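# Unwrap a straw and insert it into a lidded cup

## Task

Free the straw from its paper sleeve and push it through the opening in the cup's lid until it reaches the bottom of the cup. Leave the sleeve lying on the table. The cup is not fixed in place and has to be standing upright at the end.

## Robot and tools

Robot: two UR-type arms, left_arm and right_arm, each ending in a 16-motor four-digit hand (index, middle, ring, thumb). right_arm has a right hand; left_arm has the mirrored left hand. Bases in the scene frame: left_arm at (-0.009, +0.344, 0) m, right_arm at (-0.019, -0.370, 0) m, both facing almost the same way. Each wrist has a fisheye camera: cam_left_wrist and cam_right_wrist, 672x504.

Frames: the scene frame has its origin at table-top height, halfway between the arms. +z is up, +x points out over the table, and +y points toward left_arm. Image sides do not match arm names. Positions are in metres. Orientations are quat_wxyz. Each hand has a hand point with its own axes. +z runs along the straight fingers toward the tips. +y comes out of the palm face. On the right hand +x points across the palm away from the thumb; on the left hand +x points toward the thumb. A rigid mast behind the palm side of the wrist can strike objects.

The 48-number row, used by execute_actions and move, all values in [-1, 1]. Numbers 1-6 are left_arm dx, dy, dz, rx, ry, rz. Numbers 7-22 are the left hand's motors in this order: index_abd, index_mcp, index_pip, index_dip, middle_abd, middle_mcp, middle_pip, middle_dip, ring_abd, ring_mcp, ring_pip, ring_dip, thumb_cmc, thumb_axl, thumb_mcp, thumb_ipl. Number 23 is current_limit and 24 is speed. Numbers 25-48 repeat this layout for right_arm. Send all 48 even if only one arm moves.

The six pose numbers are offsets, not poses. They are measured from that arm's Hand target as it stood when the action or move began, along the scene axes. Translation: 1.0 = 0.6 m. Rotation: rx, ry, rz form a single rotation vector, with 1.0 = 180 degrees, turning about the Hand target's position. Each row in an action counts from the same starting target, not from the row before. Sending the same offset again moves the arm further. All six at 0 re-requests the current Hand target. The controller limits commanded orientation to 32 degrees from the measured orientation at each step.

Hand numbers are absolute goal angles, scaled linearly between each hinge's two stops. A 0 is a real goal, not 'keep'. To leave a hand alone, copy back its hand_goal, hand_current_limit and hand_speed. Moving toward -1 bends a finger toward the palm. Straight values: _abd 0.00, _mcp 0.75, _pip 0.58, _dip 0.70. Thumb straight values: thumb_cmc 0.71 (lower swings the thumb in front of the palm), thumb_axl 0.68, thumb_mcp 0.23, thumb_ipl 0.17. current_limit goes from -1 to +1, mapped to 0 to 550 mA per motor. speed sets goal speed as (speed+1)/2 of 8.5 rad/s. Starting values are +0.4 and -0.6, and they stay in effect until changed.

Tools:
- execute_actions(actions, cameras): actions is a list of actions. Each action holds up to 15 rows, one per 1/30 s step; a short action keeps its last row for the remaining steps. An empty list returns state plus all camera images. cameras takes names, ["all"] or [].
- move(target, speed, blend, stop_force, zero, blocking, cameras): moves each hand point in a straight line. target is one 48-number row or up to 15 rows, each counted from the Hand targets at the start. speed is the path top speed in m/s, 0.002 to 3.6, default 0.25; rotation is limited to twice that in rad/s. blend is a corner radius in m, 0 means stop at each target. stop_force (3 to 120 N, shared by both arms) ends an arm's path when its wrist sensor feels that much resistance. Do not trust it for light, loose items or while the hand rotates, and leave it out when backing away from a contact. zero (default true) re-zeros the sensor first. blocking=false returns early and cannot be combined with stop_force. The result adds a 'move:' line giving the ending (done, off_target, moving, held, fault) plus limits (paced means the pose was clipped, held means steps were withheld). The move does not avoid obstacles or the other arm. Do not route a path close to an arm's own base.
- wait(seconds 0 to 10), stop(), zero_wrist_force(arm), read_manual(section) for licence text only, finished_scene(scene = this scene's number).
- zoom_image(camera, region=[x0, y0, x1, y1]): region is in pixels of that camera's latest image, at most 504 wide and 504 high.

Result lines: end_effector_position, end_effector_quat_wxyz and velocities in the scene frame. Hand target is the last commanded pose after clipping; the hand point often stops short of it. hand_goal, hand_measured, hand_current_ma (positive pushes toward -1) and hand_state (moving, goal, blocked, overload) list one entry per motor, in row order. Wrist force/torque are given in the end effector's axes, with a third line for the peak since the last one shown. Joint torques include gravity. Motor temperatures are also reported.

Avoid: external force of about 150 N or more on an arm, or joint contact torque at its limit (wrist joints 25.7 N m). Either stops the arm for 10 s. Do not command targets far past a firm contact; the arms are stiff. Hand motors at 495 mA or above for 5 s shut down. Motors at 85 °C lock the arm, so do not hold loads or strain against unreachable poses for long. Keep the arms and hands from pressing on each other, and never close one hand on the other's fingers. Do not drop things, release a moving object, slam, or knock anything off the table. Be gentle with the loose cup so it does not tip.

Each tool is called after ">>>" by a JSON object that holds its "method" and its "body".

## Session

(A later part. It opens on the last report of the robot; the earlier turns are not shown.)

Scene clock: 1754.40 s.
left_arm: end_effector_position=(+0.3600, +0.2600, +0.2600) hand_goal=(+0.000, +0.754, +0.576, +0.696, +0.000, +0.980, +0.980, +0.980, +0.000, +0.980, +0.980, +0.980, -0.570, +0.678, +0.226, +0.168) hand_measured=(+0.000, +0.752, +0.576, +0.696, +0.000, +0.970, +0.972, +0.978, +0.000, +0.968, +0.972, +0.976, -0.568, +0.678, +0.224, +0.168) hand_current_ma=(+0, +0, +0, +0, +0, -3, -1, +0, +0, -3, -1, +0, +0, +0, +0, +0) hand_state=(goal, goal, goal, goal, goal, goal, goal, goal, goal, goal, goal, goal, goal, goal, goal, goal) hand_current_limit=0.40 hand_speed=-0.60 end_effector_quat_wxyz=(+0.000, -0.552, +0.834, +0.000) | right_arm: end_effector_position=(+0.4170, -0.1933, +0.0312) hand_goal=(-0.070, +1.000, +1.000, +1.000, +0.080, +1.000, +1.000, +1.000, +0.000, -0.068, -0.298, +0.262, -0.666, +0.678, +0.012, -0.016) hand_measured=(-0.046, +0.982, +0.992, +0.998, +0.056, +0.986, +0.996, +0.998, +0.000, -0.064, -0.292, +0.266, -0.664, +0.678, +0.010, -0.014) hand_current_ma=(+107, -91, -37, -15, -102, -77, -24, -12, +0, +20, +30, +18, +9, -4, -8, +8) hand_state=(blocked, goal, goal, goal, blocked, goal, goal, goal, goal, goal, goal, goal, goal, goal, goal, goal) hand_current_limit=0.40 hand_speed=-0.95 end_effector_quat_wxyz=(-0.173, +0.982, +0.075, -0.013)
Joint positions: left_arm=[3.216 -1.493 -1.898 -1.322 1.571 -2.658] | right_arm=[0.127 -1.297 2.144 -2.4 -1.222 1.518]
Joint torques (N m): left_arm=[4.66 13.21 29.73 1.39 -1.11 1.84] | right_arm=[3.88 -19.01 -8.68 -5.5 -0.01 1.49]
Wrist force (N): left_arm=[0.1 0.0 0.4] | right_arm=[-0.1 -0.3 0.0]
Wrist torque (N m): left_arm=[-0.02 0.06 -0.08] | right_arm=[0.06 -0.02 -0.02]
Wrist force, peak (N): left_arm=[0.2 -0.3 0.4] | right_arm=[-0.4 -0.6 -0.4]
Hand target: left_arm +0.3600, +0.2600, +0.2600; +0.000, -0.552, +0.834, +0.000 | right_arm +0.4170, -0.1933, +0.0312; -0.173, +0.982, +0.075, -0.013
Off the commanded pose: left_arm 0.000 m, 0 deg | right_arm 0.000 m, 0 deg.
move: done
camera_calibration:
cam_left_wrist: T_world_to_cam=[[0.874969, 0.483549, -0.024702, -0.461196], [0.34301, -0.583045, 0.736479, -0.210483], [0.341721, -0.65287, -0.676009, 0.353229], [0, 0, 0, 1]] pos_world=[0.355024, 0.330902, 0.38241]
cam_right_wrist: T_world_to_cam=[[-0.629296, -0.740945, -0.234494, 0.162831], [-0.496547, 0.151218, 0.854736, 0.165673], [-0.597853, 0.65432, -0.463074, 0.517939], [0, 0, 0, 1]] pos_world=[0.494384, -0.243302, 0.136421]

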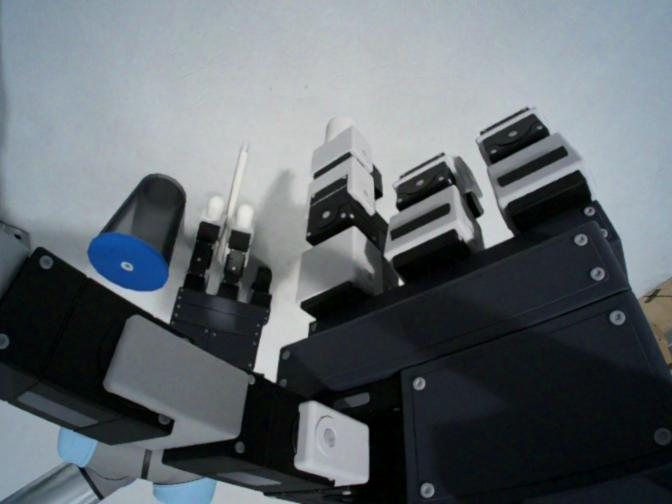

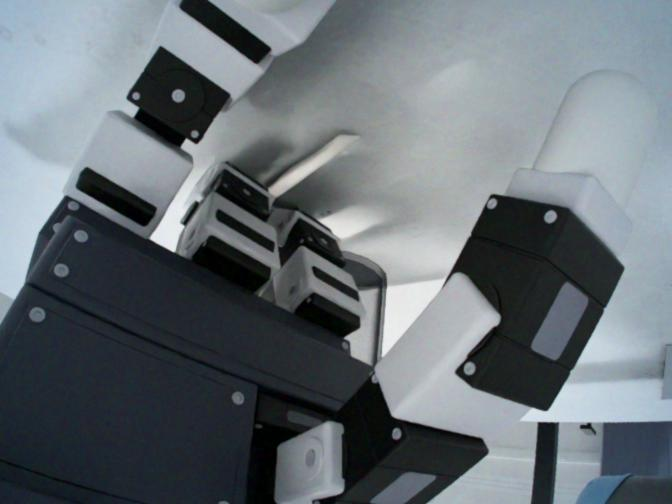

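>>> {"method": "move", "body": {"target": [-0.0103,-0.0757,-0.2,-0.0916,-0.0712,-0.3206, 0.11,1,1,1,-0.11,1,1,1,0,-0.0685,-0.299,0.261,-0.666,0.678,0.0112,-0.0162,0.4,-0.8, 0,0,0,0,0,0, -0.085,1,1,1,0.095,1,1,1,0,-0.0685,-0.299,0.261,-0.666,0.678,0.0112,-0.0162,0.4,-0.95], "speed": 0.1, "cameras": ["all"]}}

Scene clock: 1791.83 s.
left_arm: end_effector_position=(+0.3538, +0.2146, +0.1400) hand_goal=(+0.110, +1.000, +1.000, +1.000, -0.110, +1.000, +1.000, +1.000, +0.000, -0.068, -0.298, +0.262, -0.666, +0.678, +0.012, -0.016) hand_measured=(+0.106, +0.988, +0.992, +0.996, -0.106, +0.988, +0.992, +0.996, +0.000, -0.050, -0.290, +0.266, -0.664, +0.678, +0.010, -0.014) hand_current_ma=(+0, -4, -1, +0, +0, -3, -1, +0, +0, +7, +1, +0, +0, +0, +0, +0) hand_state=(goal, goal, goal, goal, goal, goal, goal, goal, goal, goal, goal, goal, goal, goal, goal, goal) hand_current_limit=0.40 hand_speed=-0.80 end_effector_quat_wxyz=(+0.013, -0.075, +0.982, -0.173) | right_arm: end_effector_position=(+0.4170, -0.1933, +0.0312) hand_goal=(-0.084, +1.000, +1.000, +1.000, +0.096, +1.000, +1.000, +1.000, +0.000, -0.068, -0.298, +0.262, -0.666, +0.678, +0.012, -0.016) hand_measured=(-0.050, +0.982, +0.992, +0.998, +0.062, +0.986, +0.996, +0.998, +0.000, -0.064, -0.292, +0.266, -0.664, +0.678, +0.010, -0.014) hand_current_ma=(+146, -91, -37, -15, -151, -76, -24, -12, +0, +20, +30, +18, +9, -4, -8, +8) hand_state=(blocked, goal, goal, goal, blocked, goal, goal, goal, goal, goal, goal, goal, goal, goal, goal, goal) hand_current_limit=0.40 hand_speed=-0.95 end_effector_quat_wxyz=(-0.173, +0.982, +0.075, -0.013)
Joint positions: left_arm=[3.15 -1.451 -2.239 -0.972 1.225 -1.716] | right_arm=[0.127 -1.297 2.144 -2.4 -1.222 1.518]
Joint torques (N m): left_arm=[9.29 25.06 10.33 4.88 -1.77 2.29] | right_arm=[4.85 -19.23 -8.57 -4.56 -0.07 1.63]
Wrist force (N): left_arm=[-0.2 -0.4 0.8] | right_arm=[-0.1 -0.2 -0.4]
Wrist torque (N m): left_arm=[-0.06 0.09 -0.09] | right_arm=[0.09 -0.01 -0.02]
Wrist force, peak (N): left_arm=[-0.2 -0.4 1.0] | right_arm=[-0.3 -0.6 -0.3]
Hand target: left_arm +0.3538, +0.2146, +0.1400; +0.013, -0.074, +0.982, -0.173 | right_arm +0.4170, -0.1933, +0.0312; -0.173, +0.982, +0.075, -0.013
Off the commanded pose: left_arm 0.000 m, 0 deg | right_arm 0.000 m, 0 deg.
move: done
camera_calibration:
cam_left_wrist: T_world_to_cam=[[0.866815, -0.462011, 0.187555, -0.260696], [-0.358859, -0.316874, 0.877958, 0.02487], [-0.346195, -0.828334, -0.440468, 0.492642], [0, 0, 0, 1]] pos_world=[0.40545, 0.295508, 0.244053]
cam_right_wrist: T_world_to_cam=[[-0.629253, -0.740993, -0.234459, 0.162867], [-0.496556, 0.151229, 0.854729, 0.165666], [-0.597891, 0.654263, -0.463105, 0.517883], [0, 0, 0, 1]] pos_world=[0.494384, -0.243202, 0.13642]

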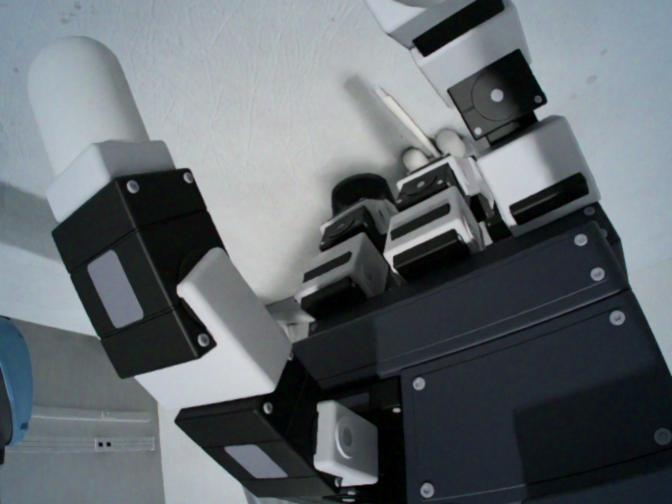

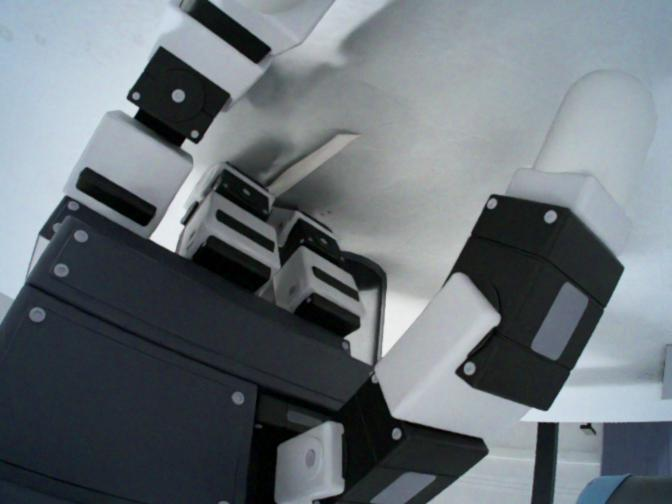

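>>> {"method": "zoom_image", "body": {"camera": "cam_left_wrist", "region": [340, 60, 480, 200]}}

Scaled by 3.600 from the camera's 672x504 image, which has a finer 960x720 frame.

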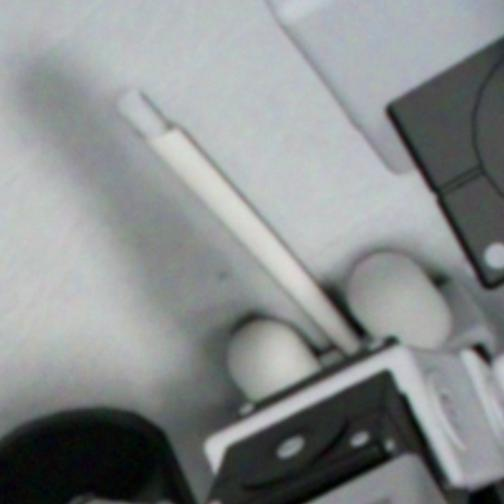

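>>> {"method": "move", "body": {"target": [0.0008,-0.0022,-0.15,0,0,0, 0.11,1,1,1,-0.11,1,1,1,0,-0.0685,-0.299,0.261,-0.666,0.678,0.0112,-0.0162,0.4,-0.95, 0,0,0,0,0,0, -0.085,1,1,1,0.095,1,1,1,0,-0.0685,-0.299,0.261,-0.666,0.678,0.0112,-0.0162,0.4,-0.95], "speed": 0.06, "cameras": ["all"]}}

>>> {"method": "zoom_image", "body": {"camera": "cam_left_wrist", "region": [330, 80, 490, 240]}}

Scene clock: 1811.07 s.
left_arm: end_effector_position=(+0.3543, +0.2133, +0.0501) hand_goal=(+0.110, +1.000, +1.000, +1.000, -0.110, +1.000, +1.000, +1.000, +0.000, -0.068, -0.298, +0.262, -0.666, +0.678, +0.012, -0.016) hand_measured=(+0.106, +0.988, +0.992, +0.996, -0.106, +0.988, +0.992, +0.996, +0.000, -0.052, -0.290, +0.266, -0.664, +0.678, +0.010, -0.014) hand_current_ma=(+0, -4, -1, +0, +0, -3, -1, +0, +0, +6, +1, +0, +0, +0, +0, +0) hand_state=(goal, goal, goal, goal, goal, goal, goal, goal, goal, goal, goal, goal, goal, goal, goal, goal) hand_current_limit=0.40 hand_speed=-0.95 end_effector_quat_wxyz=(+0.013, -0.074, +0.982, -0.173) | right_arm: end_effector_position=(+0.4170, -0.1933, +0.0312) hand_goal=(-0.084, +1.000, +1.000, +1.000, +0.096, +1.000, +1.000, +1.000, +0.000, -0.068, -0.298, +0.262, -0.666, +0.678, +0.012, -0.016) hand_measured=(-0.050, +0.982, +0.992, +0.998, +0.062, +0.986, +0.996, +0.998, +0.000, -0.064, -0.292, +0.266, -0.664, +0.678, +0.010, -0.014) hand_current_ma=(+146, -91, -37, -15, -151, -76, -24, -12, +0, +20, +30, +18, +9, -4, -8, +8) hand_state=(blocked, goal, goal, goal, blocked, goal, goal, goal, goal, goal, goal, goal, goal, goal, goal, goal) hand_current_limit=0.40 hand_speed=-0.95 end_effector_quat_wxyz=(-0.173, +0.982, +0.075, -0.013)
Joint positions: left_arm=[3.147 -1.637 -2.362 -0.662 1.225 -1.719] | right_arm=[0.127 -1.297 2.144 -2.4 -1.222 1.518]
Joint torques (N m): left_arm=[-9.88 8.53 7.09 4.97 0.99 -2.57] | right_arm=[5.61 -19.51 -8.41 -3.96 -0.12 1.44]
Wrist force (N): left_arm=[-0.3 -0.4 0.8] | right_arm=[0.1 -0.2 -0.4]
Wrist torque (N m): left_arm=[-0.06 0.10 0.01] | right_arm=[0.09 -0.04 0.00]
Wrist force, peak (N): left_arm=[-0.6 -0.6 1.0] | right_arm=[-0.4 -0.1 -0.5]
Hand target: left_arm +0.3543, +0.2133, +0.0500; +0.013, -0.074, +0.982, -0.173 | right_arm +0.4170, -0.1933, +0.0312; -0.173, +0.982, +0.075, -0.013
Off the commanded pose: left_arm 0.000 m, 0 deg | right_arm 0.000 m, 0 deg.
move: done
camera_calibration:
cam_left_wrist: T_world_to_cam=[[0.866665, -0.462248, 0.187666, -0.244802], [-0.359011, -0.316661, 0.877973, 0.103532], [-0.346415, -0.828283, -0.440391, 0.45212], [0, 0, 0, 1]] pos_world=[0.405951, 0.294109, 0.154152]
cam_right_wrist: T_world_to_cam=[[-0.629253, -0.740993, -0.234459, 0.162867], [-0.496556, 0.151229, 0.854729, 0.165666], [-0.597891, 0.654263, -0.463105, 0.517883], [0, 0, 0, 1]] pos_world=[0.494384, -0.243202, 0.13642]

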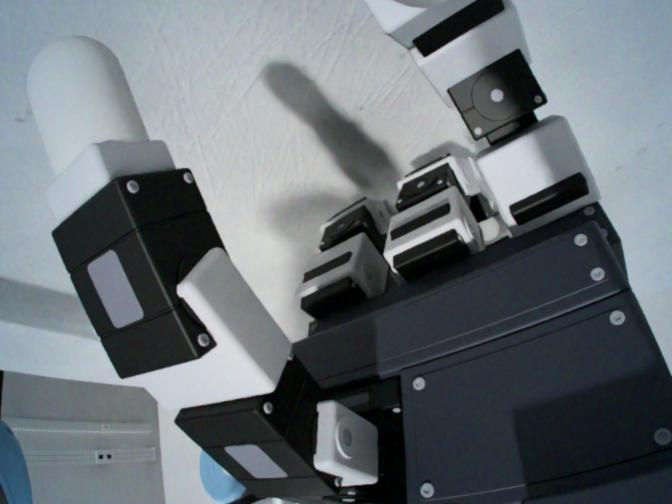

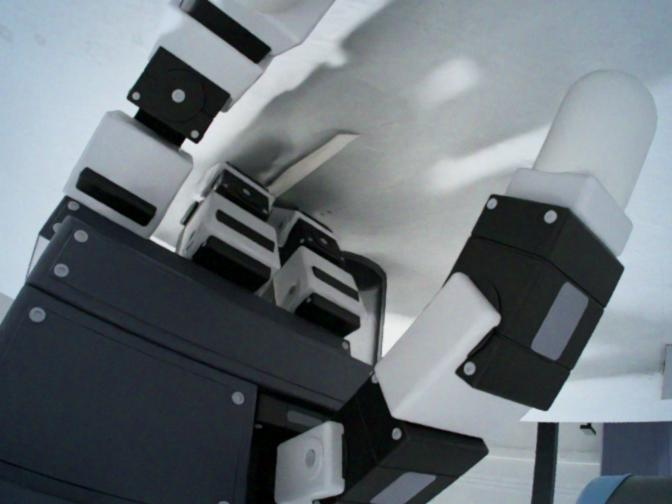

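Scaled by 3.150 from the camera's 672x504 image, which has a finer 960x720 frame.

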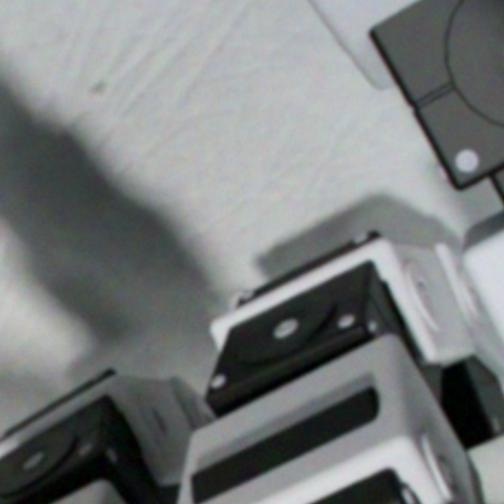

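>>> {"method": "move", "body": {"target": [0,0,-0.0367,0,0,0, 0.11,1,1,1,-0.11,1,1,1,0,-0.0685,-0.299,0.261,-0.666,0.678,0.0112,-0.0162,0.4,-0.95, 0,0,0,0,0,0, -0.085,1,1,1,0.095,1,1,1,0,-0.0685,-0.299,0.261,-0.666,0.678,0.0112,-0.0162,0.4,-0.95], "speed": 0.006, "stop_force": 3, "cameras": []}}

Scene clock: 1821.90 s.
left_arm: end_effector_position=(+0.3543, +0.2133, +0.0301) hand_goal=(+0.110, +1.000, +1.000, +1.000, -0.110, +1.000, +1.000, +1.000, +0.000, -0.068, -0.298, +0.262, -0.666, +0.678, +0.012, -0.016) hand_measured=(+0.106, +0.988, +0.992, +0.996, -0.106, +0.988, +0.992, +0.996, +0.000, -0.052, -0.290, +0.266, -0.664, +0.678, +0.010, -0.014) hand_current_ma=(+0, -4, -1, +0, +0, -3, -1, +0, +0, +6, +1, +0, +0, +0, +0, +0) hand_state=(goal, goal, goal, goal, goal, goal, goal, goal, goal, goal, goal, goal, goal, goal, goal, goal) hand_current_limit=0.40 hand_speed=-0.95 end_effector_quat_wxyz=(+0.013, -0.074, +0.982, -0.173) | right_arm: end_effector_position=(+0.4170, -0.1933, +0.0312) hand_goal=(-0.084, +1.000, +1.000, +1.000, +0.096, +1.000, +1.000, +1.000, +0.000, -0.068, -0.298, +0.262, -0.666, +0.678, +0.012, -0.016) hand_measured=(-0.050, +0.982, +0.992, +0.998, +0.062, +0.986, +0.996, +0.998, +0.000, -0.064, -0.292, +0.266, -0.664, +0.678, +0.010, -0.014) hand_current_ma=(+146, -91, -37, -15, -151, -76, -24, -12, +0, +20, +30, +18, +9, -4, -8, +8) hand_state=(blocked, goal, goal, goal, blocked, goal, goal, goal, goal, goal, goal, goal, goal, goal, goal, goal) hand_current_limit=0.40 hand_speed=-0.95 end_effector_quat_wxyz=(-0.173, +0.982, +0.075, -0.013)
Joint positions: left_arm=[3.147 -1.69 -2.382 -0.589 1.225 -1.719] | right_arm=[0.127 -1.297 2.144 -2.4 -1.222 1.518]
Joint torques (N m): left_arm=[-3.58 28.41 21.23 0.46 -0.57 0.73] | right_arm=[5.26 -18.36 -8.06 -3.16 -0.02 1.42]
Wrist force (N): left_arm=[-0.3 -2.1 -2.3] | right_arm=[-0.2 -0.5 -0.3]
Wrist torque (N m): left_arm=[0.18 -0.07 0.13] | right_arm=[0.05 0.01 -0.04]
Wrist force, peak (N): left_arm=[1.6 -4.7 -6.4] | right_arm=[-0.3 -0.6 -0.3]
Hand target: left_arm +0.3543, +0.2133, +0.0301; +0.013, -0.074, +0.982, -0.173 (not the last commanded pose) | right_arm +0.4170, -0.1933, +0.0312; -0.173, +0.982, +0.075, -0.013
Off the commanded pose: left_arm 0.002 m, 0 deg | right_arm 0.000 m, 0 deg.
move: contact (left_arm)
No camera images: "cameras" was empty.

>>> {"method": "move", "body": {"target": [0,0,0.0017,0,0,0, 0.11,1,1,1,-0.11,1,1,1,0,-0.0685,-0.299,0.261,-0.666,0.678,0.0112,-0.0162,0.4,-0.95, 0,0,0,0,0,0, -0.085,1,1,1,0.095,1,1,1,0,-0.0685,-0.299,0.261,-0.666,0.678,0.0112,-0.0162,0.4,-0.95], "speed": 0.01, "cameras": []}}

>>> {"method": "move", "body": {"target": [0,0,0,0,0,0, -0.03,1,1,1,0.03,1,1,1,0,-0.0685,-0.299,0.261,-0.666,0.678,0.0112,-0.0162,0.4,-0.95, 0,0,0,0,0,0, -0.085,1,1,1,0.095,1,1,1,0,-0.0685,-0.299,0.261,-0.666,0.678,0.0112,-0.0162,0.4,-0.95], "speed": 0.01, "cameras": []}}

>>> {"method": "move", "body": {"target": [0,0,0,0,0,0, -0.055,1,1,1,0.055,1,1,1,0,-0.0685,-0.299,0.261,-0.666,0.678,0.0112,-0.0162,0.4,-0.95, 0,0,0,0,0,0, -0.085,1,1,1,0.095,1,1,1,0,-0.0685,-0.299,0.261,-0.666,0.678,0.0112,-0.0162,0.4,-0.95], "speed": 0.01, "cameras": []}}

>>> {"method": "move", "body": {"target": [0,0,0,0,0,0, -0.075,1,1,1,0.075,1,1,1,0,-0.0685,-0.299,0.261,-0.666,0.678,0.0112,-0.0162,0.4,-0.95, 0,0,0,0,0,0, -0.085,1,1,1,0.095,1,1,1,0,-0.0685,-0.299,0.261,-0.666,0.678,0.0112,-0.0162,0.4,-0.95], "speed": 0.01, "cameras": ["all"]}}

>>> {"method": "zoom_image", "body": {"camera": "cam_left_wrist", "region": [330, 80, 490, 240]}}

Scene clock: 1840.03 s.
left_arm: end_effector_position=(+0.3543, +0.2133, +0.0311) hand_goal=(+0.110, +1.000, +1.000, +1.000, -0.110, +1.000, +1.000, +1.000, +0.000, -0.068, -0.298, +0.262, -0.666, +0.678, +0.012, -0.016) hand_measured=(+0.106, +0.988, +0.992, +0.996, -0.106, +0.988, +0.992, +0.996, +0.000, -0.052, -0.290, +0.266, -0.664, +0.678, +0.010, -0.014) hand_current_ma=(+0, -4, -1, +0, +0, -3, -1, +0, +0, +6, +1, +0, +0, +0, +0, +0) hand_state=(goal, goal, goal, goal, goal, goal, goal, goal, goal, goal, goal, goal, goal, goal, goal, goal) hand_current_limit=0.40 hand_speed=-0.95 end_effector_quat_wxyz=(+0.013, -0.074, +0.982, -0.173) | right_arm: end_effector_position=(+0.4170, -0.1933, +0.0312) hand_goal=(-0.084, +1.000, +1.000, +1.000, +0.096, +1.000, +1.000, +1.000, +0.000, -0.068, -0.298, +0.262, -0.666, +0.678, +0.012, -0.016) hand_measured=(-0.050, +0.982, +0.992, +0.998, +0.062, +0.986, +0.996, +0.998, +0.000, -0.064, -0.292, +0.266, -0.664, +0.678, +0.010, -0.014) hand_current_ma=(+146, -91, -37, -15, -151, -76, -24, -12, +0, +20, +30, +18, +9, -4, -8, +8) hand_state=(blocked, goal, goal, goal, blocked, goal, goal, goal, goal, goal, goal, goal, goal, goal, goal, goal) hand_current_limit=0.40 hand_speed=-0.95 end_effector_quat_wxyz=(-0.173, +0.982, +0.075, -0.013)
Joint positions: left_arm=[3.147 -1.687 -2.381 -0.593 1.225 -1.719] | right_arm=[0.127 -1.297 2.144 -2.4 -1.222 1.518]
Joint torques (N m): left_arm=[-4.16 28.78 22.03 1.04 -0.42 0.52] | right_arm=[5.97 -19.85 -8.84 -2.76 0.01 1.63]
Wrist force (N): left_arm=[-0.4 -0.3 0.8] | right_arm=[-0.4 -0.3 -0.3]
Wrist torque (N m): left_arm=[-0.04 0.10 0.01] | right_arm=[0.08 0.03 -0.05]
Wrist force, peak (N): left_arm=[-0.1 -2.4 -2.6] | right_arm=[0.1 -0.7 -0.4]
Hand target: left_arm +0.3543, +0.2133, +0.0312; +0.013, -0.074, +0.982, -0.173 | right_arm +0.4170, -0.1933, +0.0312; -0.173, +0.982, +0.075, -0.013
Off the commanded pose: left_arm 0.000 m, 0 deg | right_arm 0.000 m, 0 deg.
move: done
No camera images: "cameras" was empty.

Scene clock: 1840.97 s.
left_arm: end_effector_position=(+0.3543, +0.2133, +0.0312) hand_goal=(-0.030, +1.000, +1.000, +1.000, +0.030, +1.000, +1.000, +1.000, +0.000, -0.068, -0.298, +0.262, -0.666, +0.678, +0.012, -0.016) hand_measured=(-0.026, +0.988, +0.992, +0.996, +0.026, +0.988, +0.992, +0.996, +0.000, -0.052, -0.290, +0.266, -0.664, +0.678, +0.010, -0.014) hand_current_ma=(+0, -4, -1, +0, +0, -3, -1, +0, +0, +6, +1, +0, +0, +0, +0, +0) hand_state=(goal, goal, goal, goal, goal, goal, goal, goal, goal, goal, goal, goal, goal, goal, goal, goal) hand_current_limit=0.40 hand_speed=-0.95 end_effector_quat_wxyz=(+0.013, -0.074, +0.982, -0.173) | right_arm: end_effector_position=(+0.4170, -0.1933, +0.0312) hand_goal=(-0.084, +1.000, +1.000, +1.000, +0.096, +1.000, +1.000, +1.000, +0.000, -0.068, -0.298, +0.262, -0.666, +0.678, +0.012, -0.016) hand_measured=(-0.050, +0.982, +0.992, +0.998, +0.062, +0.986, +0.996, +0.998, +0.000, -0.064, -0.292, +0.266, -0.664, +0.678, +0.010, -0.014) hand_current_ma=(+146, -91, -37, -15, -151, -76, -24, -12, +0, +20, +30, +18, +9, -4, -8, +8) hand_state=(blocked, goal, goal, goal, blocked, goal, goal, goal, goal, goal, goal, goal, goal, goal, goal, goal) hand_current_limit=0.40 hand_speed=-0.95 end_effector_quat_wxyz=(-0.173, +0.982, +0.075, -0.013)
Joint positions: left_arm=[3.147 -1.687 -2.381 -0.593 1.225 -1.719] | right_arm=[0.127 -1.297 2.144 -2.4 -1.222 1.518]
Joint torques (N m): left_arm=[-3.41 29.61 22.8 0.74 -0.41 0.63] | right_arm=[5.14 -19.87 -7.73 -2.72 -0.06 1.28]
Wrist force (N): left_arm=[-0.4 -0.4 0.8] | right_arm=[-0.2 -0.3 -0.1]
Wrist torque (N m): left_arm=[-0.05 0.10 0.01] | right_arm=[0.04 0.00 -0.03]
Wrist force, peak (N): left_arm=[-0.7 -0.4 0.9] | right_arm=[-0.4 -0.3 -0.6]
Hand target: left_arm +0.3543, +0.2133, +0.0312; +0.013, -0.074, +0.982, -0.173 | right_arm +0.4170, -0.1933, +0.0312; -0.173, +0.982, +0.075, -0.013
Off the commanded pose: left_arm 0.000 m, 0 deg | right_arm 0.000 m, 0 deg.
move: done
No camera images: "cameras" was empty.

Scene clock: 1841.47 s.
left_arm: end_effector_position=(+0.3543, +0.2133, +0.0312) hand_goal=(-0.054, +1.000, +1.000, +1.000, +0.056, +1.000, +1.000, +1.000, +0.000, -0.068, -0.298, +0.262, -0.666, +0.678, +0.012, -0.016) hand_measured=(-0.050, +0.988, +0.992, +0.996, +0.052, +0.988, +0.992, +0.996, +0.000, -0.052, -0.290, +0.266, -0.664, +0.678, +0.010, -0.014) hand_current_ma=(+0, -4, -1, +0, +0, -3, -1, +0, +0, +6, +1, +0, +0, +0, +0, +0) hand_state=(goal, goal, goal, goal, goal, goal, goal, goal, goal, goal, goal, goal, goal, goal, goal, goal) hand_current_limit=0.40 hand_speed=-0.95 end_effector_quat_wxyz=(+0.013, -0.074, +0.982, -0.173) | right_arm: end_effector_position=(+0.4170, -0.1933, +0.0312) hand_goal=(-0.084, +1.000, +1.000, +1.000, +0.096, +1.000, +1.000, +1.000, +0.000, -0.068, -0.298, +0.262, -0.666, +0.678, +0.012, -0.016) hand_measured=(-0.050, +0.982, +0.992, +0.998, +0.062, +0.986, +0.996, +0.998, +0.000, -0.064, -0.292, +0.266, -0.664, +0.678, +0.010, -0.014) hand_current_ma=(+146, -91, -37, -15, -151, -76, -24, -12, +0, +20, +30, +18, +9, -4, -8, +8) hand_state=(blocked, goal, goal, goal, blocked, goal, goal, goal, goal, goal, goal, goal, goal, goal, goal, goal) hand_current_limit=0.40 hand_speed=-0.95 end_effector_quat_wxyz=(-0.173, +0.982, +0.075, -0.013)
Joint positions: left_arm=[3.147 -1.687 -2.381 -0.593 1.225 -1.719] | right_arm=[0.127 -1.297 2.144 -2.4 -1.222 1.518]
Joint torques (N m): left_arm=[-4.2 29.64 22.74 0.91 -0.39 0.71] | right_arm=[6.36 -19.29 -7.96 -2.66 -0.03 1.46]
Wrist force (N): left_arm=[-0.5 -0.4 0.7] | right_arm=[-0.3 -0.3 -0.3]
Wrist torque (N m): left_arm=[-0.03 0.12 0.01] | right_arm=[0.07 0.02 -0.04]
Wrist force, peak (N): left_arm=[-0.7 -0.2 0.8] | right_arm=[-0.1 -0.5 -0.1]
Hand target: left_arm +0.3543, +0.2133, +0.0312; +0.013, -0.074, +0.982, -0.173 | right_arm +0.4170, -0.1933, +0.0312; -0.173, +0.982, +0.075, -0.013
Off the commanded pose: left_arm 0.000 m, 0 deg | right_arm 0.000 m, 0 deg.
move: done
No camera images: "cameras" was empty.

Scene clock: 1841.97 s.
left_arm: end_effector_position=(+0.3543, +0.2133, +0.0312) hand_goal=(-0.074, +1.000, +1.000, +1.000, +0.076, +1.000, +1.000, +1.000, +0.000, -0.068, -0.298, +0.262, -0.666, +0.678, +0.012, -0.016) hand_measured=(-0.066, +0.988, +0.994, +0.996, +0.068, +0.988, +0.992, +0.996, +0.000, -0.052, -0.290, +0.266, -0.664, +0.678, +0.010, -0.014) hand_current_ma=(+1, -4, -1, +0, -1, -3, -1, +0, +0, +6, +1, +0, +0, +0, +0, +0) hand_state=(goal, goal, goal, goal, goal, goal, goal, goal, goal, goal, goal, goal, goal, goal, goal, goal) hand_current_limit=0.40 hand_speed=-0.95 end_effector_quat_wxyz=(+0.013, -0.074, +0.982, -0.173) | right_arm: end_effector_position=(+0.4170, -0.1933, +0.0312) hand_goal=(-0.084, +1.000, +1.000, +1.000, +0.096, +1.000, +1.000, +1.000, +0.000, -0.068, -0.298, +0.262, -0.666, +0.678, +0.012, -0.016) hand_measured=(-0.050, +0.982, +0.992, +0.998, +0.062, +0.986, +0.996, +0.998, +0.000, -0.064, -0.292, +0.266, -0.664, +0.678, +0.010, -0.014) hand_current_ma=(+146, -91, -37, -15, -151, -76, -24, -12, +0, +20, +30, +18, +9, -4, -8, +8) hand_state=(blocked, goal, goal, goal, blocked, goal, goal, goal, goal, goal, goal, goal, goal, goal, goal, goal) hand_current_limit=0.40 hand_speed=-0.95 end_effector_quat_wxyz=(-0.173, +0.982, +0.075, -0.013)
Joint positions: left_arm=[3.147 -1.687 -2.381 -0.593 1.225 -1.719] | right_arm=[0.127 -1.297 2.144 -2.4 -1.222 1.518]
Joint torques (N m): left_arm=[-4.13 29.9 22.2 0.77 -0.35 0.65] | right_arm=[5.7 -19.07 -9.12 -2.73 -0.21 1.41]
Wrist force (N): left_arm=[-0.3 -0.3 0.7] | right_arm=[0.1 -0.1 -0.1]
Wrist torque (N m): left_arm=[-0.02 0.10 0.01] | right_arm=[0.06 -0.03 0.00]
Wrist force, peak (N): left_arm=[-0.4 -0.4 0.8] | right_arm=[-0.1 -0.5 0.2]
Hand target: left_arm +0.3543, +0.2133, +0.0312; +0.013, -0.074, +0.982, -0.173 | right_arm +0.4170, -0.1933, +0.0312; -0.173, +0.982, +0.075, -0.013
Off the commanded pose: left_arm 0.000 m, 0 deg | right_arm 0.000 m, 0 deg.
move: done
camera_calibration:
cam_left_wrist: T_world_to_cam=[[0.866627, -0.462291, 0.187735, -0.241218], [-0.359117, -0.316693, 0.877918, 0.120273], [-0.346399, -0.828247, -0.440471, 0.443746], [0, 0, 0, 1]] pos_world=[0.405951, 0.294109, 0.135153]
cam_right_wrist: T_world_to_cam=[[-0.629253, -0.740993, -0.234459, 0.162867], [-0.496556, 0.151229, 0.854729, 0.165666], [-0.597891, 0.654263, -0.463105, 0.517883], [0, 0, 0, 1]] pos_world=[0.494384, -0.243202, 0.13642]

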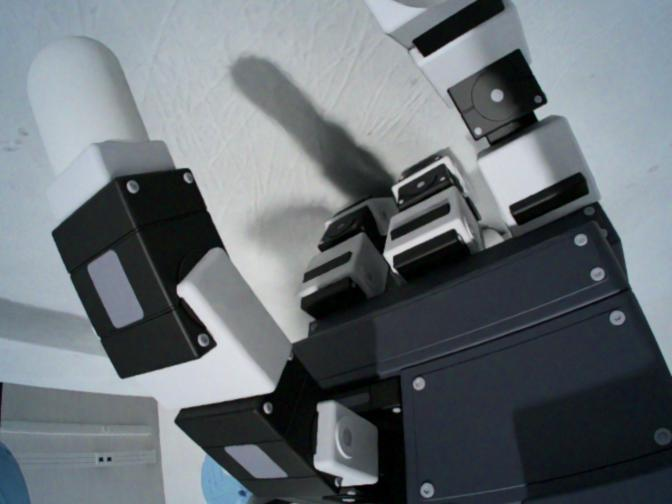

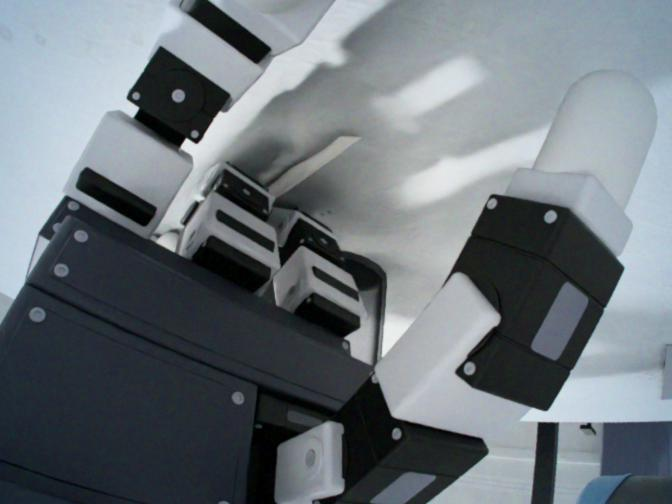

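Scaled by 3.150 from the camera's 672x504 image, which has a finer 960x720 frame.

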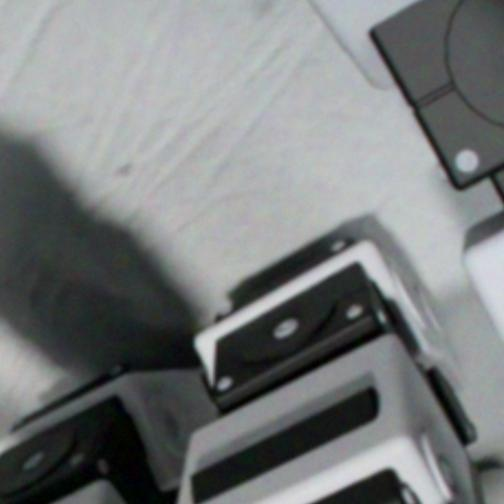

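>>> {"method": "move", "body": {"target": [0,0,0,0,0,0, -0.1,1,1,1,0.1,1,1,1,0,-0.0685,-0.299,0.261,-0.666,0.678,0.0112,-0.0162,0.4,-0.95, 0,0,0,0,0,0, -0.085,1,1,1,0.095,1,1,1,0,-0.0685,-0.299,0.261,-0.666,0.678,0.0112,-0.0162,0.4,-0.95], "speed": 0.01, "cameras": []}}

>>> {"method": "move", "body": {"target": [0,0,0,0,0,0, -0.13,1,1,1,0.13,1,1,1,0,-0.0685,-0.299,0.261,-0.666,0.678,0.0112,-0.0162,0.4,-0.95, 0,0,0,0,0,0, -0.085,1,1,1,0.095,1,1,1,0,-0.0685,-0.299,0.261,-0.666,0.678,0.0112,-0.0162,0.4,-0.95], "speed": 0.01, "cameras": []}}

Scene clock: 1853.00 s.
left_arm: end_effector_position=(+0.3543, +0.2133, +0.0312) hand_goal=(-0.100, +1.000, +1.000, +1.000, +0.100, +1.000, +1.000, +1.000, +0.000, -0.068, -0.298, +0.262, -0.666, +0.678, +0.012, -0.016) hand_measured=(-0.094, +0.988, +0.996, +0.998, +0.094, +0.988, +0.996, +0.998, +0.000, -0.052, -0.290, +0.266, -0.664, +0.678, +0.010, -0.014) hand_current_ma=(+0, -4, +0, +0, -1, -3, +0, +0, +0, +6, +1, +0, +0, +0, +0, +0) hand_state=(goal, goal, goal, goal, goal, goal, goal, goal, goal, goal, goal, goal, goal, goal, goal, goal) hand_current_limit=0.40 hand_speed=-0.95 end_effector_quat_wxyz=(+0.013, -0.074, +0.982, -0.173) | right_arm: end_effector_position=(+0.4170, -0.1933, +0.0312) hand_goal=(-0.084, +1.000, +1.000, +1.000, +0.096, +1.000, +1.000, +1.000, +0.000, -0.068, -0.298, +0.262, -0.666, +0.678, +0.012, -0.016) hand_measured=(-0.050, +0.984, +0.994, +0.998, +0.062, +0.986, +0.996, +0.998, +0.000, -0.064, -0.292, +0.266, -0.664, +0.678, +0.010, -0.014) hand_current_ma=(+146, -90, -33, -15, -151, -76, -24, -12, +0, +20, +30, +18, +9, -4, -8, +8) hand_state=(blocked, goal, goal, goal, blocked, goal, goal, goal, goal, goal, goal, goal, goal, goal, goal, goal) hand_current_limit=0.40 hand_speed=-0.95 end_effector_quat_wxyz=(-0.173, +0.982, +0.075, -0.013)
Joint positions: left_arm=[3.147 -1.687 -2.381 -0.593 1.225 -1.719] | right_arm=[0.127 -1.297 2.144 -2.4 -1.222 1.518]
Joint torques (N m): left_arm=[-4.22 28.87 22.23 1.22 -0.39 0.76] | right_arm=[5.84 -18.8 -8.92 -2.1 0.02 1.54]
Wrist force (N): left_arm=[-0.2 -0.6 0.3] | right_arm=[-0.1 0.0 -0.2]
Wrist torque (N m): left_arm=[0.01 0.07 0.03] | right_arm=[0.08 0.00 -0.02]
Wrist force, peak (N): left_arm=[-0.5 -0.9 0.5] | right_arm=[-0.3 -0.3 -0.3]
Hand target: left_arm +0.3543, +0.2133, +0.0312; +0.013, -0.074, +0.982, -0.173 | right_arm +0.4170, -0.1933, +0.0312; -0.173, +0.982, +0.075, -0.013
Off the commanded pose: left_arm 0.000 m, 0 deg | right_arm 0.000 m, 0 deg.
move: done
No camera images: "cameras" was empty.

Scene clock: 1853.50 s.
left_arm: end_effector_position=(+0.3543, +0.2133, +0.0312) hand_goal=(-0.130, +1.000, +1.000, +1.000, +0.130, +1.000, +1.000, +1.000, +0.000, -0.068, -0.298, +0.262, -0.666, +0.678, +0.012, -0.016) hand_measured=(-0.102, +0.988, +0.996, +0.998, +0.100, +0.988, +0.996, +0.998, +0.000, -0.052, -0.290, +0.266, -0.664, +0.678, +0.010, -0.014) hand_current_ma=(+11, -4, +0, +0, -13, -3, +0, +0, +0, +6, +1, +0, +0, +0, +0, +0) hand_state=(blocked, goal, goal, goal, blocked, goal, goal, goal, goal, goal, goal, goal, goal, goal, goal, goal) hand_current_limit=0.40 hand_speed=-0.95 end_effector_quat_wxyz=(+0.013, -0.074, +0.982, -0.173) | right_arm: end_effector_position=(+0.4170, -0.1933, +0.0312) hand_goal=(-0.084, +1.000, +1.000, +1.000, +0.096, +1.000, +1.000, +1.000, +0.000, -0.068, -0.298, +0.262, -0.666, +0.678, +0.012, -0.016) hand_measured=(-0.050, +0.984, +0.994, +0.998, +0.062, +0.986, +0.996, +0.998, +0.000, -0.064, -0.292, +0.266, -0.664, +0.678, +0.010, -0.014) hand_current_ma=(+146, -90, -33, -15, -151, -76, -24, -12, +0, +20, +30, +18, +9, -4, -8, +8) hand_state=(blocked, goal, goal, goal, blocked, goal, goal, goal, goal, goal, goal, goal, goal, goal, goal, goal) hand_current_limit=0.40 hand_speed=-0.95 end_effector_quat_wxyz=(-0.173, +0.982, +0.075, -0.013)
Joint positions: left_arm=[3.147 -1.687 -2.381 -0.593 1.225 -1.719] | right_arm=[0.127 -1.297 2.144 -2.4 -1.222 1.518]
Joint torques (N m): left_arm=[-4.02 29.3 21.14 1.13 -0.59 0.51] | right_arm=[6.24 -18.84 -8.89 -2.26 -0.12 1.44]
Wrist force (N): left_arm=[-0.4 -0.6 0.4] | right_arm=[0.2 0.0 -0.2]
Wrist torque (N m): left_arm=[0.01 0.11 0.00] | right_arm=[0.07 -0.04 0.01]
Wrist force, peak (N): left_arm=[-0.7 -0.8 0.2] | right_arm=[-0.2 -0.5 0.0]
Hand target: left_arm +0.3543, +0.2133, +0.0312; +0.013, -0.074, +0.982, -0.173 | right_arm +0.4170, -0.1933, +0.0312; -0.173, +0.982, +0.075, -0.013
Off the commanded pose: left_arm 0.000 m, 0 deg | right_arm 0.000 m, 0 deg.
move: done
No camera images: "cameras" was empty.

>>> {"method": "move", "body": {"target": [0,0,0,0,0,0, 0.11,1,1,1,-0.11,1,1,1,0,-0.0685,-0.299,0.261,-0.666,0.678,0.0112,-0.0162,0.4,-0.95, 0,0,0,0,0,0, -0.085,1,1,1,0.095,1,1,1,0,-0.0685,-0.299,0.261,-0.666,0.678,0.0112,-0.0162,0.4,-0.95], "speed": 0.01, "cameras": []}}

>>> {"method": "move", "body": {"target": [0,0,0.182,0,0,0, 0.11,1,1,1,-0.11,1,1,1,0,-0.0685,-0.299,0.261,-0.666,0.678,0.0112,-0.0162,0.4,-0.95, 0,0,0,0,0,0, -0.085,1,1,1,0.095,1,1,1,0,-0.0685,-0.299,0.261,-0.666,0.678,0.0112,-0.0162,0.4,-0.95], "speed": 0.08, "cameras": ["all"]}}

>>> {"method": "zoom_image", "body": {"camera": "cam_left_wrist", "region": [340, 60, 480, 200]}}

Scene clock: 1867.67 s.
left_arm: end_effector_position=(+0.3543, +0.2133, +0.0312) hand_goal=(+0.110, +1.000, +1.000, +1.000, -0.110, +1.000, +1.000, +1.000, +0.000, -0.068, -0.298, +0.262, -0.666, +0.678, +0.012, -0.016) hand_measured=(+0.106, +0.988, +0.996, +0.998, -0.106, +0.988, +0.996, +0.998, +0.000, -0.052, -0.290, +0.266, -0.664, +0.678, +0.010, -0.014) hand_current_ma=(+0, -3, +0, +0, +0, -3, +0, +0, +0, +6, +1, +0, +0, +0, +0, +0) hand_state=(goal, goal, goal, goal, goal, goal, goal, goal, goal, goal, goal, goal, goal, goal, goal, goal) hand_current_limit=0.40 hand_speed=-0.95 end_effector_quat_wxyz=(+0.013, -0.074, +0.982, -0.173) | right_arm: end_effector_position=(+0.4170, -0.1933, +0.0312) hand_goal=(-0.084, +1.000, +1.000, +1.000, +0.096, +1.000, +1.000, +1.000, +0.000, -0.068, -0.298, +0.262, -0.666, +0.678, +0.012, -0.016) hand_measured=(-0.050, +0.984, +0.994, +0.998, +0.062, +0.986, +0.996, +0.998, +0.000, -0.064, -0.292, +0.266, -0.664, +0.678, +0.010, -0.014) hand_current_ma=(+146, -90, -33, -15, -150, -76, -24, -12, +0, +20, +30, +18, +9, -4, -8, +8) hand_state=(blocked, goal, goal, goal, blocked, goal, goal, goal, goal, goal, goal, goal, goal, goal, goal, goal) hand_current_limit=0.40 hand_speed=-0.95 end_effector_quat_wxyz=(-0.173, +0.982, +0.075, -0.013)
Joint positions: left_arm=[3.147 -1.687 -2.381 -0.593 1.225 -1.719] | right_arm=[0.127 -1.297 2.144 -2.4 -1.222 1.518]
Joint torques (N m): left_arm=[-4.23 27.39 21.02 1.62 -0.46 0.49] | right_arm=[5.04 -19.22 -8.33 -1.86 -0.06 1.57]
Wrist force (N): left_arm=[-0.5 -0.5 0.6] | right_arm=[0.1 -0.1 0.0]
Wrist torque (N m): left_arm=[-0.05 0.11 0.00] | right_arm=[0.07 -0.03 0.00]
Wrist force, peak (N): left_arm=[-0.6 -0.5 1.0] | right_arm=[0.1 -0.3 -0.6]
Hand target: left_arm +0.3543, +0.2133, +0.0312; +0.013, -0.074, +0.982, -0.173 | right_arm +0.4170, -0.1933, +0.0312; -0.173, +0.982, +0.075, -0.013
Off the commanded pose: left_arm 0.000 m, 0 deg | right_arm 0.000 m, 0 deg.
move: done
No camera images: "cameras" was empty.

Scene clock: 1869.67 s.
left_arm: end_effector_position=(+0.3543, +0.2133, +0.1403) hand_goal=(+0.110, +1.000, +1.000, +1.000, -0.110, +1.000, +1.000, +1.000, +0.000, -0.068, -0.298, +0.262, -0.666, +0.678, +0.012, -0.016) hand_measured=(+0.106, +0.988, +0.996, +0.998, -0.106, +0.988, +0.996, +0.998, +0.000, -0.052, -0.290, +0.266, -0.664, +0.678, +0.010, -0.014) hand_current_ma=(+0, -3, +0, +0, +0, -3, +0, +0, +0, +6, +1, +0, +0, +0, +0, +0) hand_state=(goal, goal, goal, goal, goal, goal, goal, goal, goal, goal, goal, goal, goal, goal, goal, goal) hand_current_limit=0.40 hand_speed=-0.95 end_effector_quat_wxyz=(+0.013, -0.074, +0.982, -0.173) | right_arm: end_effector_position=(+0.4170, -0.1933, +0.0312) hand_goal=(-0.084, +1.000, +1.000, +1.000, +0.096, +1.000, +1.000, +1.000, +0.000, -0.068, -0.298, +0.262, -0.666, +0.678, +0.012, -0.016) hand_measured=(-0.050, +0.984, +0.994, +0.998, +0.062, +0.986, +0.996, +0.998, +0.000, -0.064, -0.292, +0.266, -0.664, +0.678, +0.010, -0.014) hand_current_ma=(+146, -90, -33, -15, -150, -76, -24, -12, +0, +20, +30, +18, +9, -4, -8, +8) hand_state=(blocked, goal, goal, goal, blocked, goal, goal, goal, goal, goal, goal, goal, goal, goal, goal, goal) hand_current_limit=0.40 hand_speed=-0.95 end_effector_quat_wxyz=(-0.173, +0.982, +0.075, -0.013)
Joint positions: left_arm=[3.147 -1.453 -2.237 -0.971 1.225 -1.719] | right_arm=[0.127 -1.297 2.144 -2.4 -1.222 1.518]
Joint torques (N m): left_arm=[7.78 26.34 28.57 0.73 -1.78 2.23] | right_arm=[4.91 -19.65 -8.54 -1.75 -0.04 1.39]
Wrist force (N): left_arm=[-0.2 -0.4 0.8] | right_arm=[-0.2 0.0 -0.2]
Wrist torque (N m): left_arm=[-0.05 0.08 -0.09] | right_arm=[0.09 0.00 -0.03]
Wrist force, peak (N): left_arm=[-0.6 -0.1 1.2] | right_arm=[-0.2 -0.5 -0.5]
Hand target: left_arm +0.3543, +0.2133, +0.1404; +0.013, -0.074, +0.982, -0.173 | right_arm +0.4170, -0.1933, +0.0312; -0.173, +0.982, +0.075, -0.013
Off the commanded pose: left_arm 0.000 m, 0 deg | right_arm 0.000 m, 0 deg.
move: done
camera_calibration:
cam_left_wrist: T_world_to_cam=[[0.866627, -0.462291, 0.187735, -0.261699], [-0.359117, -0.316693, 0.877918, 0.0244923], [-0.346399, -0.828247, -0.440471, 0.491802], [0, 0, 0, 1]] pos_world=[0.405951, 0.294109, 0.244253]
cam_right_wrist: T_world_to_cam=[[-0.629253, -0.740993, -0.234459, 0.162867], [-0.496556, 0.151229, 0.854729, 0.165666], [-0.597891, 0.654263, -0.463105, 0.517883], [0, 0, 0, 1]] pos_world=[0.494384, -0.243202, 0.13642]

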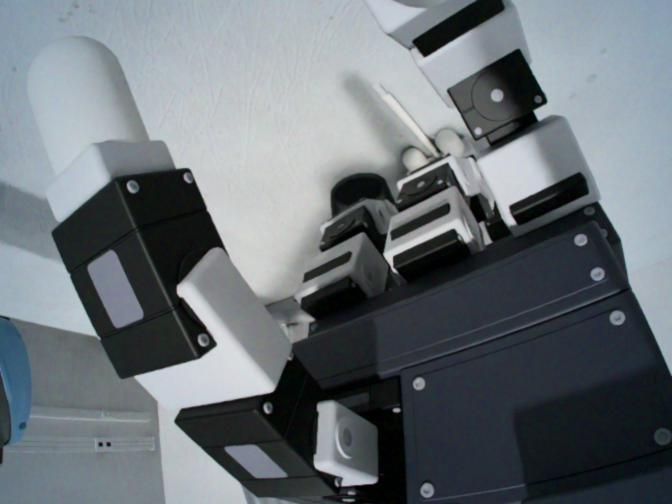

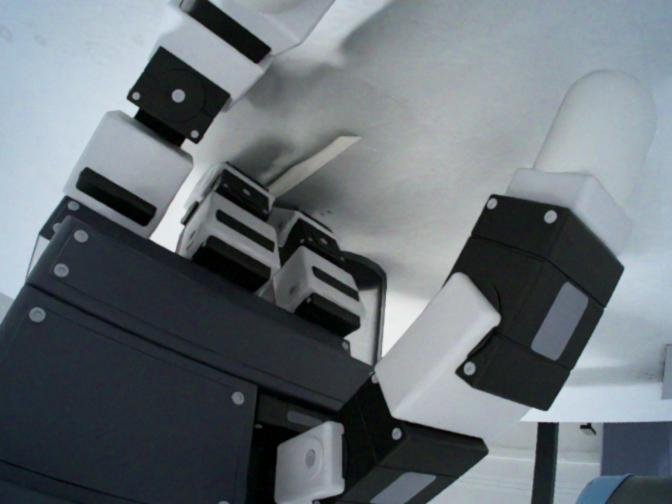

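Scaled by 3.600 from the camera's 672x504 image, which has a finer 960x720 frame.

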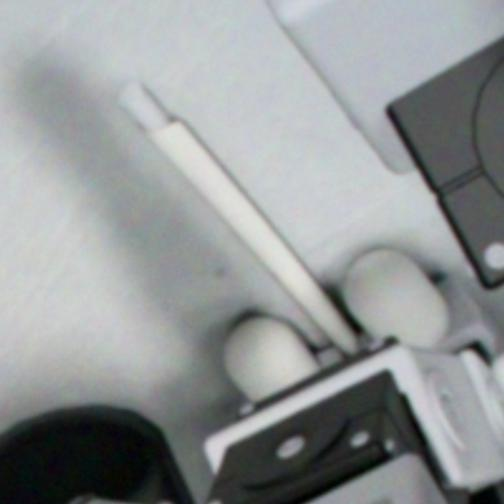

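>>> {"method": "move", "body": {"target": [0,0,0,0,0,0, 0.11,1,1,1,-0.11,1,1,1,0,-0.0685,-0.299,0.261,-0.666,0.678,0.0112,-0.0162,0.4,-0.95, 0,0,0.025,0,0,0, -0.095,1,1,1,0.105,1,1,1,0,-0.0685,-0.299,0.261,-0.666,0.678,0.0112,-0.0162,0.4,-0.95], "speed": 0.015, "cameras": ["all"]}}

>>> {"method": "zoom_image", "body": {"camera": "cam_left_wrist", "region": [340, 60, 480, 200]}}

>>> {"method": "zoom_image", "body": {"camera": "cam_right_wrist", "region": [200, 100, 400, 300]}}

Scene clock: 1892.60 s.
left_arm: end_effector_position=(+0.3543, +0.2133, +0.1404) hand_goal=(+0.110, +1.000, +1.000, +1.000, -0.110, +1.000, +1.000, +1.000, +0.000, -0.068, -0.298, +0.262, -0.666, +0.678, +0.012, -0.016) hand_measured=(+0.106, +0.988, +0.996, +0.998, -0.106, +0.988, +0.996, +0.998, +0.000, -0.052, -0.290, +0.266, -0.664, +0.678, +0.010, -0.014) hand_current_ma=(+0, -3, +0, +0, +0, -3, +0, +0, +0, +6, +1, +0, +0, +0, +0, +0) hand_state=(goal, goal, goal, goal, goal, goal, goal, goal, goal, goal, goal, goal, goal, goal, goal, goal) hand_current_limit=0.40 hand_speed=-0.95 end_effector_quat_wxyz=(+0.013, -0.074, +0.982, -0.173) | right_arm: end_effector_position=(+0.4170, -0.1933, +0.0461) hand_goal=(-0.094, +1.000, +1.000, +1.000, +0.106, +1.000, +1.000, +1.000, +0.000, -0.068, -0.298, +0.262, -0.666, +0.678, +0.012, -0.016) hand_measured=(-0.090, +0.988, +0.996, +0.998, +0.102, +0.986, +0.996, +0.998, +0.000, -0.064, -0.292, +0.266, -0.664, +0.678, +0.010, -0.014) hand_current_ma=(+17, -65, -18, -13, -18, -76, -24, -12, +0, +20, +30, +18, +9, -4, -8, +8) hand_state=(goal, goal, goal, goal, goal, goal, goal, goal, goal, goal, goal, goal, goal, goal, goal, goal) hand_current_limit=0.40 hand_speed=-0.95 end_effector_quat_wxyz=(-0.173, +0.982, +0.075, -0.013)
Joint positions: left_arm=[3.147 -1.453 -2.237 -0.972 1.225 -1.719] | right_arm=[0.127 -1.328 2.131 -2.356 -1.222 1.518]
Joint torques (N m): left_arm=[8.51 25.51 28.08 0.71 -1.77 2.22] | right_arm=[4.73 -31.4 -24.36 0.33 -0.09 1.1]
Wrist force (N): left_arm=[-0.5 -0.5 0.7] | right_arm=[0.0 -0.3 -0.2]
Wrist torque (N m): left_arm=[-0.07 0.12 -0.10] | right_arm=[0.06 -0.02 -0.02]
Wrist force, peak (N): left_arm=[-0.3 -0.4 1.0] | right_arm=[0.1 -0.4 -0.5]
Hand target: left_arm +0.3543, +0.2133, +0.1404; +0.013, -0.074, +0.982, -0.173 | right_arm +0.4170, -0.1933, +0.0462; -0.173, +0.982, +0.075, -0.013
Off the commanded pose: left_arm 0.000 m, 0 deg | right_arm 0.000 m, 0 deg.
move: done
camera_calibration:
cam_left_wrist: T_world_to_cam=[[0.866627, -0.462291, 0.187735, -0.261718], [-0.359117, -0.316693, 0.877918, 0.0244045], [-0.346399, -0.828247, -0.440471, 0.491846], [0, 0, 0, 1]] pos_world=[0.405951, 0.294109, 0.244353]
cam_right_wrist: T_world_to_cam=[[-0.629333, -0.740933, -0.234432, 0.166411], [-0.4965, 0.151272, 0.854754, 0.15291], [-0.597852, 0.654321, -0.463074, 0.524773], [0, 0, 0, 1]] pos_world=[0.494385, -0.243202, 0.15132]

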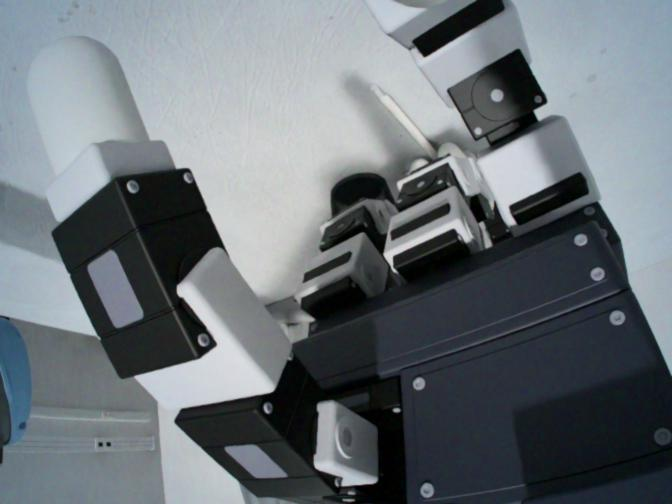

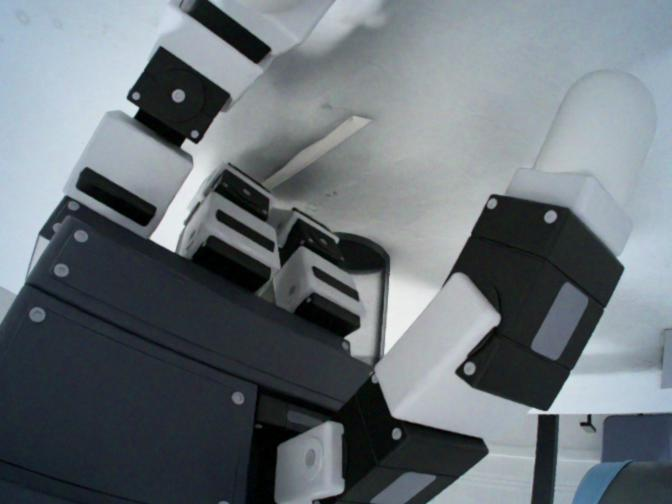

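Scaled by 3.600 from the camera's 672x504 image, which has a finer 960x720 frame.

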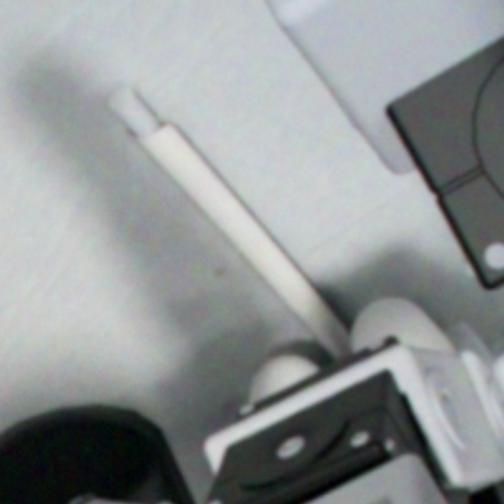

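Scaled by 2.520 from the camera's 672x504 image, which has a finer 960x720 frame.

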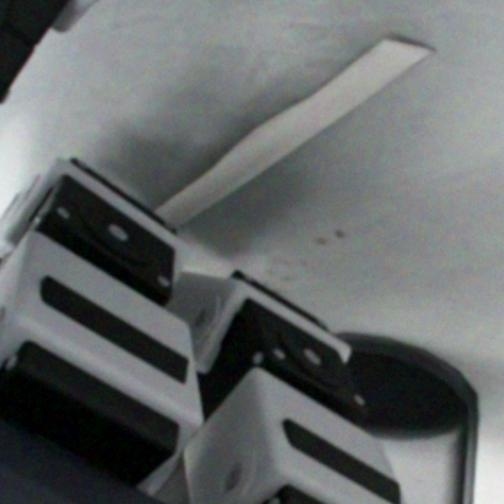

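>>> {"method": "execute_actions", "body": {"actions": []}}

Scene clock: 2117.73 s.
left_arm: end_effector_position=(+0.3543, +0.2133, +0.1404) hand_goal=(+0.110, +1.000, +1.000, +1.000, -0.110, +1.000, +1.000, +1.000, +0.000, -0.068, -0.298, +0.262, -0.666, +0.678, +0.012, -0.016) hand_measured=(+0.106, +0.988, +0.996, +0.998, -0.106, +0.988, +0.996, +0.998, +0.000, -0.052, -0.290, +0.266, -0.664, +0.678, +0.010, -0.014) hand_current_ma=(+0, -3, +0, +0, +0, -3, +0, +0, +0, +6, +1, +0, +0, +0, +0, +0) hand_state=(goal, goal, goal, goal, goal, goal, goal, goal, goal, goal, goal, goal, goal, goal, goal, goal) hand_current_limit=0.40 hand_speed=-0.95 end_effector_quat_wxyz=(+0.013, -0.074, +0.982, -0.173) | right_arm: end_effector_position=(+0.4170, -0.1933, +0.0462) hand_goal=(-0.094, +1.000, +1.000, +1.000, +0.106, +1.000, +1.000, +1.000, +0.000, -0.068, -0.298, +0.262, -0.666, +0.678, +0.012, -0.016) hand_measured=(-0.090, +0.988, +0.996, +0.998, +0.102, +0.986, +0.996, +0.998, +0.000, -0.064, -0.292, +0.266, -0.664, +0.678, +0.010, -0.014) hand_current_ma=(+17, -65, -18, -13, -18, -76, -24, -12, +0, +20, +30, +18, +9, -4, -8, +8) hand_state=(goal, goal, goal, goal, goal, goal, goal, goal, goal, goal, goal, goal, goal, goal, goal, goal) hand_current_limit=0.40 hand_speed=-0.95 end_effector_quat_wxyz=(-0.173, +0.982, +0.075, -0.013)
Joint positions: left_arm=[3.147 -1.453 -2.237 -0.972 1.225 -1.719] | right_arm=[0.127 -1.328 2.131 -2.356 -1.222 1.518]
Joint velocities: within noise
Joint torques (N m): left_arm=[8.75 25.47 28.13 0.8 -1.71 2.17] | right_arm=[-2.45 -32.58 -24.84 0.18 1.6 -1.35]
Motor temperatures (°C): left_arm=[35 31 32 40 36 39] | right_arm=[29 34 32 41 35 34]
Wrist force (N): left_arm=[-0.3 -0.4 0.7] | right_arm=[-0.2 -0.2 -0.2]
Wrist torque (N m): left_arm=[-0.05 0.10 -0.09] | right_arm=[0.07 0.01 -0.03]
Wrist force, peak (N): left_arm=[-0.5 -0.2 1.1] | right_arm=[-0.5 -0.4 -0.2]
Hand target: left_arm +0.3543, +0.2133, +0.1404; +0.013, -0.074, +0.982, -0.173 | right_arm +0.4170, -0.1933, +0.0462; -0.173, +0.982, +0.075, -0.013
Off the commanded pose: left_arm 0.000 m, 0 deg | right_arm 0.000 m, 0 deg.
camera_calibration:
cam_left_wrist: T_world_to_cam=[[0.866627, -0.462291, 0.187735, -0.261718], [-0.359117, -0.316693, 0.877918, 0.0244045], [-0.346399, -0.828247, -0.440471, 0.491846], [0, 0, 0, 1]] pos_world=[0.405951, 0.294109, 0.244353]
cam_right_wrist: T_world_to_cam=[[-0.629253, -0.740993, -0.234459, 0.166384], [-0.496556, 0.151229, 0.854729, 0.152845], [-0.597891, 0.654263, -0.463105, 0.524829], [0, 0, 0, 1]] pos_world=[0.494384, -0.243202, 0.15142]

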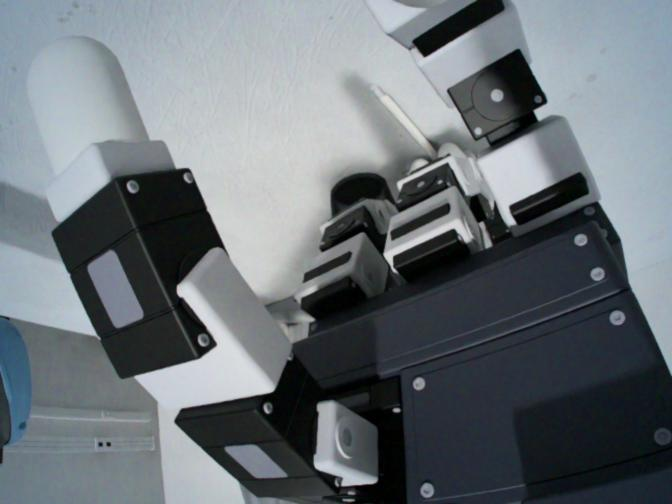

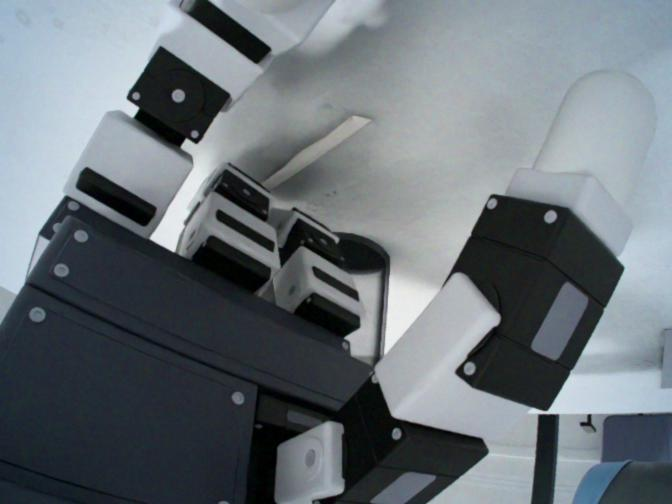

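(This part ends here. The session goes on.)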